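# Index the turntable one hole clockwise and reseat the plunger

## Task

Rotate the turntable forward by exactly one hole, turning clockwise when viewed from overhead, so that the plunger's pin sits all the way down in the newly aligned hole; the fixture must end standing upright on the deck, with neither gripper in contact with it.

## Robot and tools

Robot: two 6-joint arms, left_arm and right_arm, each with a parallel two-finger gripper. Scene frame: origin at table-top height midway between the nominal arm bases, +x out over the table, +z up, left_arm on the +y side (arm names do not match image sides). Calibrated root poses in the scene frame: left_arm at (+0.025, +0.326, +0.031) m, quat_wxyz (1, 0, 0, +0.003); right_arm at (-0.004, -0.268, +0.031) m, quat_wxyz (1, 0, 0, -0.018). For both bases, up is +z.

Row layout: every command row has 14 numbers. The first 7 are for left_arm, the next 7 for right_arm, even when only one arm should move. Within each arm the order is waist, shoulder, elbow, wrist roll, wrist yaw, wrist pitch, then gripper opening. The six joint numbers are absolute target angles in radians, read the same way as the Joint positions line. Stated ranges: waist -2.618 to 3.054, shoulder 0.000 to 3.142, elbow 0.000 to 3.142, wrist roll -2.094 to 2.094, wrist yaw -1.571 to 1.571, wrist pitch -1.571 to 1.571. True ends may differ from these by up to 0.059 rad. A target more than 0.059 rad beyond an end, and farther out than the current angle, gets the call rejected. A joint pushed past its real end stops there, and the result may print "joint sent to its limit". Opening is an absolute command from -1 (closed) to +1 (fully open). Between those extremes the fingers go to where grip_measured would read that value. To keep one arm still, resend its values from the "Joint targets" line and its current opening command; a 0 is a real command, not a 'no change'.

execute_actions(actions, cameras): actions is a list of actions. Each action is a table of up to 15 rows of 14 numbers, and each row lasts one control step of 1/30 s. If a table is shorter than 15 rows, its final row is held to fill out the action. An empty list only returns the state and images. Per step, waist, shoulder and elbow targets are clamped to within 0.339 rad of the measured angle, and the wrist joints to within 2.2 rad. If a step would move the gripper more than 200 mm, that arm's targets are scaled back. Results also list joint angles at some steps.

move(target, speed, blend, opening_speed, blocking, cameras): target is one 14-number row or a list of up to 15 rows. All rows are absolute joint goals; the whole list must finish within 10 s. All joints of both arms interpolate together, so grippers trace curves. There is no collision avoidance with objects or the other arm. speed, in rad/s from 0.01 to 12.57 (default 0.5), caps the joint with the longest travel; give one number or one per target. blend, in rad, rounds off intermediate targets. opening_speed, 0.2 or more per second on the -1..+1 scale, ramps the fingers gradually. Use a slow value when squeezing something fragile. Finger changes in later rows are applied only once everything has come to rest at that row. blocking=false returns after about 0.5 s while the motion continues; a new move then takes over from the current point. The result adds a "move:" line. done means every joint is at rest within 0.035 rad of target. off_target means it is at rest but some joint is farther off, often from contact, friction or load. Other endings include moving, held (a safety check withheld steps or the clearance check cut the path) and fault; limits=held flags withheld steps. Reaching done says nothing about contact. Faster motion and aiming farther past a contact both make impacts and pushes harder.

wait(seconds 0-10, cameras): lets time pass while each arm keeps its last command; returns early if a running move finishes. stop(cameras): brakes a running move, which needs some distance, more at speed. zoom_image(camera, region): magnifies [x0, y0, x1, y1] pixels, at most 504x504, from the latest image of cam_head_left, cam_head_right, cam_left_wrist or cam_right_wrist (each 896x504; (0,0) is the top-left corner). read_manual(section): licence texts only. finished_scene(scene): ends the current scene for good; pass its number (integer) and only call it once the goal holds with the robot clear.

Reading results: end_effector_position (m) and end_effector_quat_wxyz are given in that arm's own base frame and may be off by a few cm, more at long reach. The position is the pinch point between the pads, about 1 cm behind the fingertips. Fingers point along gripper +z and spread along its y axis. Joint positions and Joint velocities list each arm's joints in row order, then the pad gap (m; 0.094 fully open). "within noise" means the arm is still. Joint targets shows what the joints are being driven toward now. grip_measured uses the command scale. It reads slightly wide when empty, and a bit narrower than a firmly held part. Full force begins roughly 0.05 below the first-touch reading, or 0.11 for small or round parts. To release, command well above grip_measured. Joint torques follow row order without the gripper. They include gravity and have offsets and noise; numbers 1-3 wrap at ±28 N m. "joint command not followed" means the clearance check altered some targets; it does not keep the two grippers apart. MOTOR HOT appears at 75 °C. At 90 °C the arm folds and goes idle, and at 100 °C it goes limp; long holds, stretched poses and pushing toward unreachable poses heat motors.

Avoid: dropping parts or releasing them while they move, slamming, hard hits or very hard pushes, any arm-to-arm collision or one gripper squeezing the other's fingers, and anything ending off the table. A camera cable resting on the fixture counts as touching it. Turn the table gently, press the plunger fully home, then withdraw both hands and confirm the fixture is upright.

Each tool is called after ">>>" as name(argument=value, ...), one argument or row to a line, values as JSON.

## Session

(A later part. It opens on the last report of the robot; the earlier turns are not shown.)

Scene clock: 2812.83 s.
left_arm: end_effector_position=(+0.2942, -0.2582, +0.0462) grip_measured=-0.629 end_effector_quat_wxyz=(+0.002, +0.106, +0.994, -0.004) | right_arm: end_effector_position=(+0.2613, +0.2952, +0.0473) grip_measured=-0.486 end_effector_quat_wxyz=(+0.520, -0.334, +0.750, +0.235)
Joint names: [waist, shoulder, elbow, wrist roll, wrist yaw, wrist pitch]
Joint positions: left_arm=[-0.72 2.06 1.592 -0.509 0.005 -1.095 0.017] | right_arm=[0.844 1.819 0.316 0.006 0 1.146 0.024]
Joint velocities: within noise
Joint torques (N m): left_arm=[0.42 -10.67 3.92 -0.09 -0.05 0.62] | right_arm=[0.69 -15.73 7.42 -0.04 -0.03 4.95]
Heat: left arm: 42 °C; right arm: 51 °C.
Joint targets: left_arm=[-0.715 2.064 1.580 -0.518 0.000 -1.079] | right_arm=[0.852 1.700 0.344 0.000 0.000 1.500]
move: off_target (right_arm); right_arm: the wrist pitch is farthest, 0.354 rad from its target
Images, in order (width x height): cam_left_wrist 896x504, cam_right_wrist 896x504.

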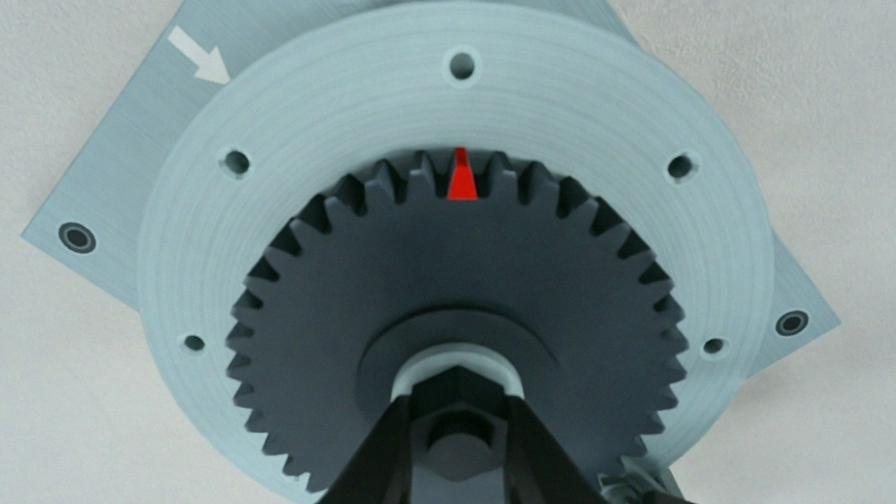

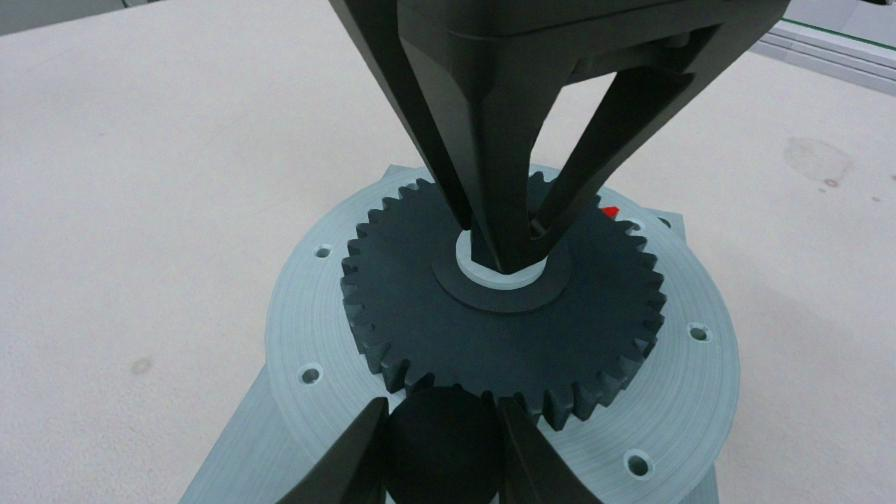

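>>> move(
  target=[-0.715, 2.064, 1.5795, -1.307, 0, -1.079, -0.80, 0.852, 1.70, 0.344, 0.0, 0.0, 1.50, -0.78],
  speed=1.0,
  cameras=[],
)

>>> move(
  target=[-0.715, 2.064, 1.5795, -1.307, 0, -1.079, -0.80, 0.852, 1.871, 0.332, 0.0, 0.0, 1.167, -0.78],
  speed=0.4,
  cameras=["cam_right_wrist"],
)

>>> move(
  target=[
    [-0.715, 2.064, 1.5795, -1.307, 0, -1.079, -0.25, 0.852, 1.871, 0.332, 0.0, 0.0, 1.167, 0.0],
    [-0.715, 2.064, 1.738, -1.307, 0, -1.252, -0.25, 0.852, 1.4905, 0.109, 0.0, 0.0, 0.9965, 0.0],
    [-0.3, 1.6, 1.5, -0.8, 0, -1.2, -0.25, 0.4, 1.50, 0.15, 0.0, 0.0, 1.1, 0.0],
  ],
  speed=[0.5, 0.8, 1.2],
  blend=[0, 0.1, 0],
  cameras=["cam_head_left","cam_right_wrist"],
)

>>> zoom_image(
  camera="cam_head_left",
  region=[410, 280, 470, 340],
)

Scene clock: 2826.93 s.
left_arm: end_effector_position=(+0.2945, -0.2584, +0.0462) grip_measured=-0.629 end_effector_quat_wxyz=(+0.000, -0.281, +0.960, -0.005) | right_arm: end_effector_position=(+0.2613, +0.2952, +0.0474) grip_measured=-0.486 end_effector_quat_wxyz=(+0.520, -0.334, +0.750, +0.235)
Joint names: [waist, shoulder, elbow, wrist roll, wrist yaw, wrist pitch]
Joint positions: left_arm=[-0.72 2.06 1.592 -1.291 0.005 -1.094 0.017] | right_arm=[0.844 1.819 0.316 0.006 0 1.146 0.024]
Joint velocities: within noise
Joint torques (N m): left_arm=[0.43 -10.69 3.93 -0.16 -0.05 0.6] | right_arm=[0.69 -15.65 7.41 -0.04 -0.02 4.95]
Heat: left arm: 41 °C; right arm: 70 °C.
Joint targets: left_arm=[-0.715 2.064 1.580 -1.307 0.000 -1.079] | right_arm=[0.852 1.700 0.344 0.000 0.000 1.500]
move: off_target (right_arm); right_arm: the wrist pitch is farthest, 0.354 rad from its target
No camera images: "cameras" was empty.

Scene clock: 2828.07 s.
left_arm: end_effector_position=(+0.2945, -0.2584, +0.0462) grip_measured=-0.629 end_effector_quat_wxyz=(+0.000, -0.284, +0.959, -0.005) | right_arm: end_effector_position=(+0.2601, +0.2939, +0.0363) grip_measured=-0.486 end_effector_quat_wxyz=(+0.509, -0.337, +0.758, +0.230)
Joint names: [waist, shoulder, elbow, wrist roll, wrist yaw, wrist pitch]
Joint positions: left_arm=[-0.72 2.06 1.592 -1.296 0.005 -1.094 0.017] | right_arm=[0.844 1.85 0.318 0.006 0 1.147 0.024]
Joint velocities: within noise
Joint torques (N m): left_arm=[0.42 -10.7 3.9 -0.11 -0.05 0.6] | right_arm=[0.68 -4.62 5.91 -0.05 -0.01 1.91]
Heat: left arm: 41 °C; right arm: 69 °C.
Joint targets: left_arm=[-0.715 2.064 1.580 -1.307 0.000 -1.079] | right_arm=[0.852 1.871 0.332 0.000 0.000 1.167]
move: done
Images, in order (width x height): cam_right_wrist 896x504.

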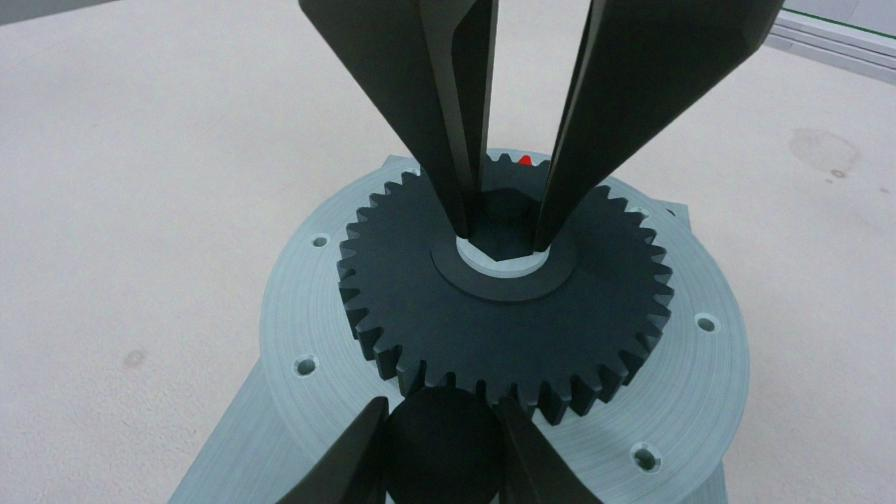

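Scene clock: 2830.47 s.
left_arm: end_effector_position=(+0.3304, -0.1016, +0.1811) grip_measured=-0.252 end_effector_quat_wxyz=(+0.117, -0.250, +0.958, -0.073) | right_arm: end_effector_position=(+0.3195, +0.1396, +0.0829) grip_measured=-0.002 end_effector_quat_wxyz=(+0.586, -0.160, +0.785, +0.124)
Joint names: [waist, shoulder, elbow, wrist roll, wrist yaw, wrist pitch]
Joint positions: left_arm=[-0.301 1.603 1.513 -0.812 0.001 -1.204 0.035] | right_arm=[0.408 1.512 0.134 0.006 -0.002 1.091 0.047]
Joint velocities: within noise
Joint torques (N m): left_arm=[-0.01 -7.42 4.26 0.15 -0.01 1.02] | right_arm=[-0.81 -4.74 7.13 -0.04 0.01 1.83]
Heat: left arm: 42 °C; right arm: 66 °C.
Joint targets: left_arm=[-0.300 1.600 1.500 -0.800 0.000 -1.200] | right_arm=[0.400 1.500 0.150 0.000 0.000 1.100]
move: done
Images, in order (width x height): cam_head_left 896x504, cam_right_wrist 896x504.

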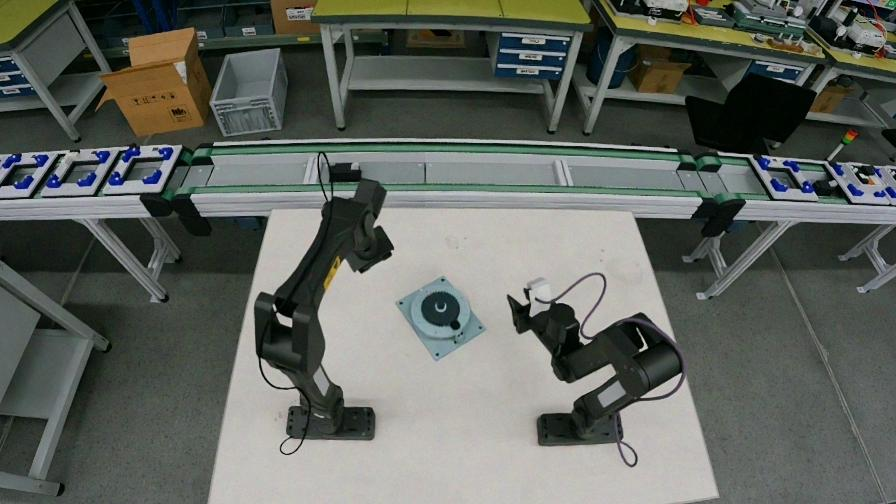

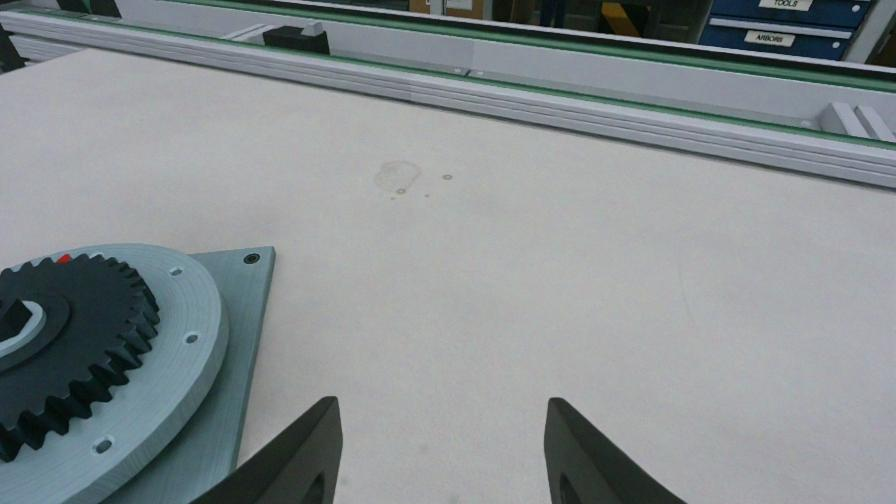

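Scaled by 8.400 from the camera's 896x504 image, which has a finer 1280x720 frame.

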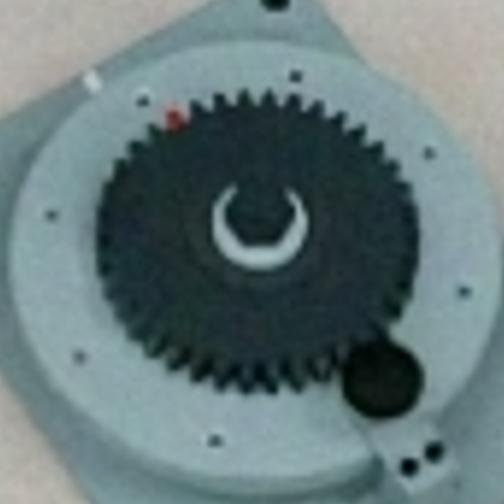

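>>> move(
  target=[
    [-0.3, 1.40, 0.10, 0, 0, 0.9, 0.0, 0.5, 1.6, 1.5, 0.1, 0.0, -1.2, -0.25],
    [-0.881, 1.325, 0.06, 0, 0, 0.875, 0.0, 0.813, 2.37, 2.227, 0.202, 0.0, -1.440, -0.25],
  ],
  speed=0.9,
  cameras=["cam_left_wrist","cam_right_wrist"],
)

>>> zoom_image(
  camera="cam_right_wrist",
  region=[360, 250, 520, 410],
)

>>> zoom_image(
  camera="cam_left_wrist",
  region=[370, 210, 530, 370],
)

Scene clock: 2874.40 s.
left_arm: end_effector_position=(+0.2058, -0.2444, +0.0639) grip_measured=-0.002 end_effector_quat_wxyz=(+0.501, +0.349, +0.756, -0.237) | right_arm: end_effector_position=(+0.3097, +0.3329, +0.0777) grip_measured=-0.248 end_effector_quat_wxyz=(-0.007, -0.308, +0.951, -0.002)
Joint names: [waist, shoulder, elbow, wrist roll, wrist yaw, wrist pitch]
Joint positions: left_arm=[-0.875 1.341 0.073 -0.009 -0.001 0.873 0.047] | right_arm=[0.818 2.359 2.204 0.192 -0.003 -1.431 0.035]
Joint velocities: within noise
Joint torques (N m): left_arm=[-0.51 -4.27 2.96 0.12 0.02 2.17] | right_arm=[-0.62 -12 9.81 0.12 0.02 0.14]
Heat: left arm: 41 °C; right arm: 53 °C.
Joint targets: left_arm=[-0.881 1.325 0.060 0.000 0.000 0.875] | right_arm=[0.813 2.370 2.227 0.202 0.000 -1.440]
move: done
Images, in order (width x height): cam_left_wrist 896x504, cam_right_wrist 896x504.

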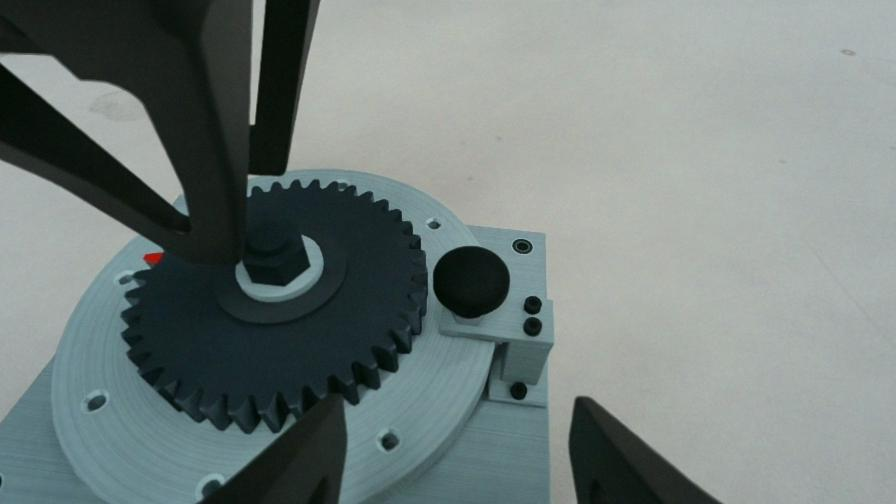

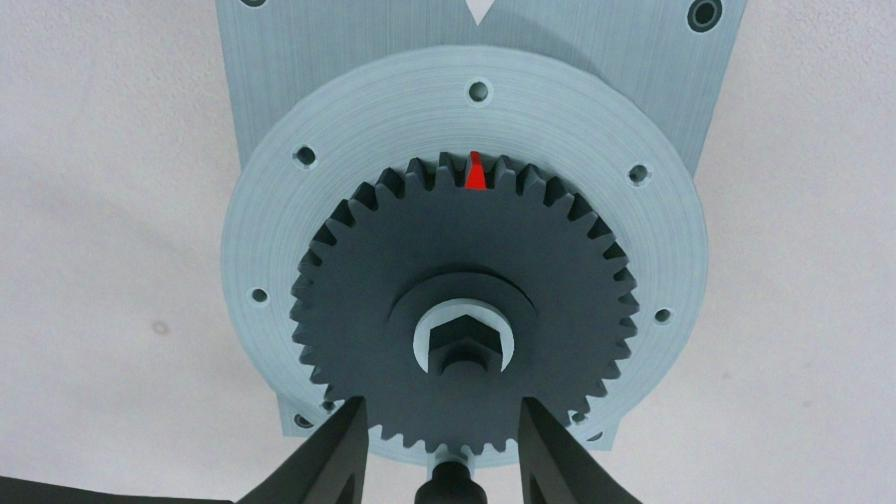

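Scaled by 3.150 from the camera's 896x504 image, which has a finer 1280x720 frame.

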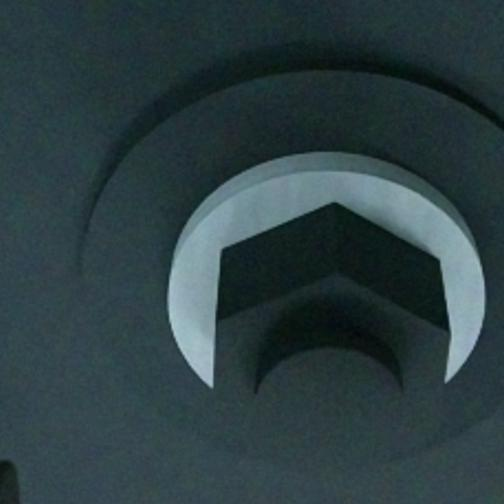

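Scaled by 3.150 from the camera's 896x504 image, which has a finer 1280x720 frame.

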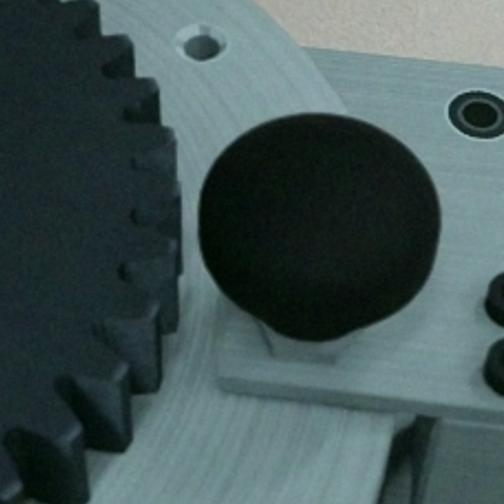

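>>> move(
  target=[
    [-0.3, 1.40, 0.10, 0, 0, 0.9, 0.5, 0.5, 1.6, 1.5, 0.1, 0.0, -1.2, 0.5],
    [-0.002, 1.540, 0.186, -0.017, -0.116, 1.320, 1.0, -0.036, 1.528, 0.193, 0.114, 0.240, 1.243, 1.0],
  ],
  speed=0.9,
  cameras=["cam_head_left"],
)

>>> wait(
  seconds=10,
  cameras=[],
)

>>> wait(
  seconds=10,
  cameras=[],
)

>>> wait(
  seconds=10,
  cameras=[],
)

>>> wait(
  seconds=10,
  cameras=[],
)

>>> wait(
  seconds=10,
  cameras=[],
)

Scene clock: 2927.97 s.
left_arm: end_effector_position=(+0.3652, +0.0174, +0.1394) grip_measured=+0.998 end_effector_quat_wxyz=(+0.684, -0.038, +0.728, +0.034) | right_arm: end_effector_position=(+0.3675, -0.0506, +0.1283) grip_measured=+0.998 end_effector_quat_wxyz=(+0.663, +0.129, +0.735, -0.059)
Joint names: [waist, shoulder, elbow, wrist roll, wrist yaw, wrist pitch]
Joint positions: left_arm=[-0.009 1.529 0.165 -0.009 -0.11 1.302 0.094] | right_arm=[-0.029 1.548 0.2 0.111 0.232 1.231 0.094]
Joint velocities: within noise
Joint torques (N m): left_arm=[0.55 -3.17 5.15 -0.07 -0.06 2.43] | right_arm=[-0.8 -5.91 5.08 0.05 0.08 1.84]
Heat: left arm: 39 °C; right arm: 45 °C.
Joint targets: left_arm=[-0.002 1.540 0.186 -0.017 -0.116 1.320] | right_arm=[-0.036 1.528 0.193 0.114 0.240 1.243]
move: done
Images, in order (width x height): cam_head_left 896x504.

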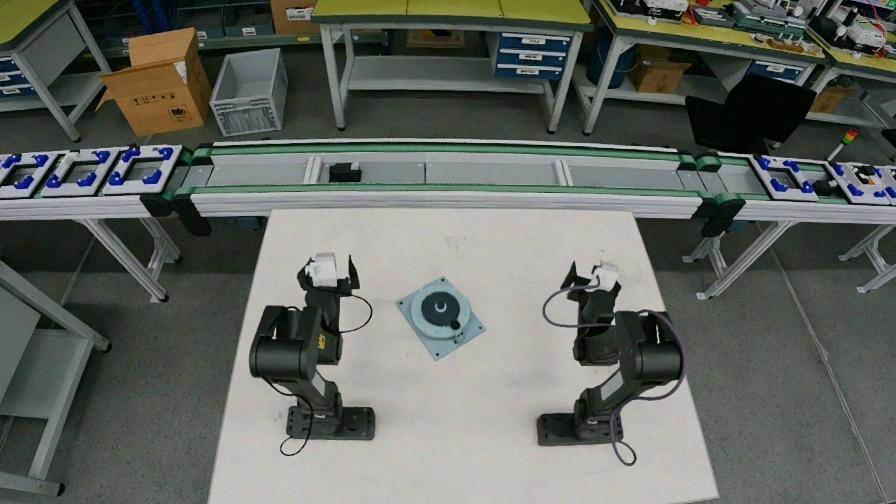

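Scene clock: 2937.97 s.
left_arm: end_effector_position=(+0.3652, +0.0174, +0.1393) grip_measured=+0.998 end_effector_quat_wxyz=(+0.684, -0.038, +0.728, +0.034) | right_arm: end_effector_position=(+0.3675, -0.0506, +0.1284) grip_measured=+0.998 end_effector_quat_wxyz=(+0.663, +0.129, +0.735, -0.059)
Joint names: [waist, shoulder, elbow, wrist roll, wrist yaw, wrist pitch]
Joint positions: left_arm=[-0.009 1.53 0.165 -0.009 -0.111 1.302 0.094] | right_arm=[-0.029 1.548 0.2 0.111 0.232 1.231 0.094]
Joint velocities: within noise
Joint torques (N m): left_arm=[0.55 -3.17 5.22 -0.08 -0.07 2.42] | right_arm=[-0.8 -5.94 5.12 0.04 0.09 1.87]
Heat: left arm: 38 °C; right arm: 47 °C.
Joint targets: left_arm=[-0.002 1.540 0.186 -0.017 -0.116 1.320] | right_arm=[-0.036 1.528 0.193 0.114 0.240 1.243]
Tool commands: left_gripper/opening=+1.0 right_gripper/opening=+1.0
wait: 10.00 s; at rest by 0.17 s
No camera images: "cameras" was empty.

Scene clock: 2947.97 s.
left_arm: end_effector_position=(+0.3652, +0.0174, +0.1393) grip_measured=+0.998 end_effector_quat_wxyz=(+0.684, -0.038, +0.728, +0.034) | right_arm: end_effector_position=(+0.3675, -0.0506, +0.1284) grip_measured=+0.998 end_effector_quat_wxyz=(+0.663, +0.129, +0.735, -0.059)
Joint names: [waist, shoulder, elbow, wrist roll, wrist yaw, wrist pitch]
Joint positions: left_arm=[-0.009 1.53 0.165 -0.009 -0.111 1.302 0.094] | right_arm=[-0.029 1.548 0.2 0.111 0.232 1.231 0.094]
Joint velocities: within noise
Joint torques (N m): left_arm=[0.57 -3.19 5.16 -0.07 -0.05 2.42] | right_arm=[-0.81 -5.93 5.04 0.05 0.08 1.87]
Heat: left arm: 38 °C; right arm: 48 °C.
Joint targets: left_arm=[-0.002 1.540 0.186 -0.017 -0.116 1.320] | right_arm=[-0.036 1.528 0.193 0.114 0.240 1.243]
Tool commands: left_gripper/opening=+1.0 right_gripper/opening=+1.0
wait: 10.00 s; at rest by 0.17 s
No camera images: "cameras" was empty.

Scene clock: 2957.97 s.
left_arm: end_effector_position=(+0.3652, +0.0174, +0.1393) grip_measured=+0.998 end_effector_quat_wxyz=(+0.684, -0.038, +0.728, +0.034) | right_arm: end_effector_position=(+0.3675, -0.0506, +0.1284) grip_measured=+0.998 end_effector_quat_wxyz=(+0.663, +0.129, +0.735, -0.059)
Joint names: [waist, shoulder, elbow, wrist roll, wrist yaw, wrist pitch]
Joint positions: left_arm=[-0.009 1.53 0.165 -0.009 -0.111 1.302 0.094] | right_arm=[-0.029 1.548 0.2 0.111 0.232 1.231 0.094]
Joint velocities: within noise
Joint torques (N m): left_arm=[0.61 -3.21 5.19 -0.07 -0.07 2.42] | right_arm=[-0.83 -5.98 5.07 0.04 0.09 1.87]
Heat: left arm: 38 °C; right arm: 48 °C.
Joint targets: left_arm=[-0.002 1.540 0.186 -0.017 -0.116 1.320] | right_arm=[-0.036 1.528 0.193 0.114 0.240 1.243]
Tool commands: left_gripper/opening=+1.0 right_gripper/opening=+1.0
wait: 10.00 s; at rest by 0.17 s
No camera images: "cameras" was empty.

Scene clock: 2967.97 s.
left_arm: end_effector_position=(+0.3652, +0.0174, +0.1393) grip_measured=+0.998 end_effector_quat_wxyz=(+0.684, -0.038, +0.728, +0.034) | right_arm: end_effector_position=(+0.3675, -0.0506, +0.1284) grip_measured=+0.998 end_effector_quat_wxyz=(+0.663, +0.129, +0.735, -0.059)
Joint names: [waist, shoulder, elbow, wrist roll, wrist yaw, wrist pitch]
Joint positions: left_arm=[-0.009 1.53 0.165 -0.009 -0.111 1.302 0.094] | right_arm=[-0.029 1.548 0.2 0.111 0.233 1.231 0.094]
Joint velocities: within noise
Joint torques (N m): left_arm=[0.57 -3.17 5.18 -0.09 -0.07 2.42] | right_arm=[-0.77 -5.94 5.09 0.04 0.08 1.86]
Heat: left arm: 38 °C; right arm: 48 °C.
Joint targets: left_arm=[-0.002 1.540 0.186 -0.017 -0.116 1.320] | right_arm=[-0.036 1.528 0.193 0.114 0.240 1.243]
Tool commands: left_gripper/opening=+1.0 right_gripper/opening=+1.0
wait: 10.00 s; at rest by 0.17 s
No camera images: "cameras" was empty.

Scene clock: 2977.97 s.
left_arm: end_effector_position=(+0.3652, +0.0174, +0.1393) grip_measured=+0.998 end_effector_quat_wxyz=(+0.684, -0.038, +0.728, +0.034) | right_arm: end_effector_position=(+0.3675, -0.0506, +0.1284) grip_measured=+0.998 end_effector_quat_wxyz=(+0.663, +0.129, +0.735, -0.059)
Joint names: [waist, shoulder, elbow, wrist roll, wrist yaw, wrist pitch]
Joint positions: left_arm=[-0.009 1.53 0.165 -0.009 -0.111 1.302 0.094] | right_arm=[-0.029 1.548 0.2 0.111 0.233 1.231 0.094]
Joint velocities: within noise
Joint torques (N m): left_arm=[0.55 -3.17 5.18 -0.08 -0.07 2.42] | right_arm=[-0.8 -5.98 5.07 0.05 0.09 1.86]
Heat: left arm: 38 °C; right arm: 48 °C.
Joint targets: left_arm=[-0.002 1.540 0.186 -0.017 -0.116 1.320] | right_arm=[-0.036 1.528 0.193 0.114 0.240 1.243]
Tool commands: left_gripper/opening=+1.0 right_gripper/opening=+1.0
wait: 10.00 s; at rest by 0.17 s
No camera images: "cameras" was empty.

>>> finished_scene(
  scene=1,
)

The scene is finished: the task was done.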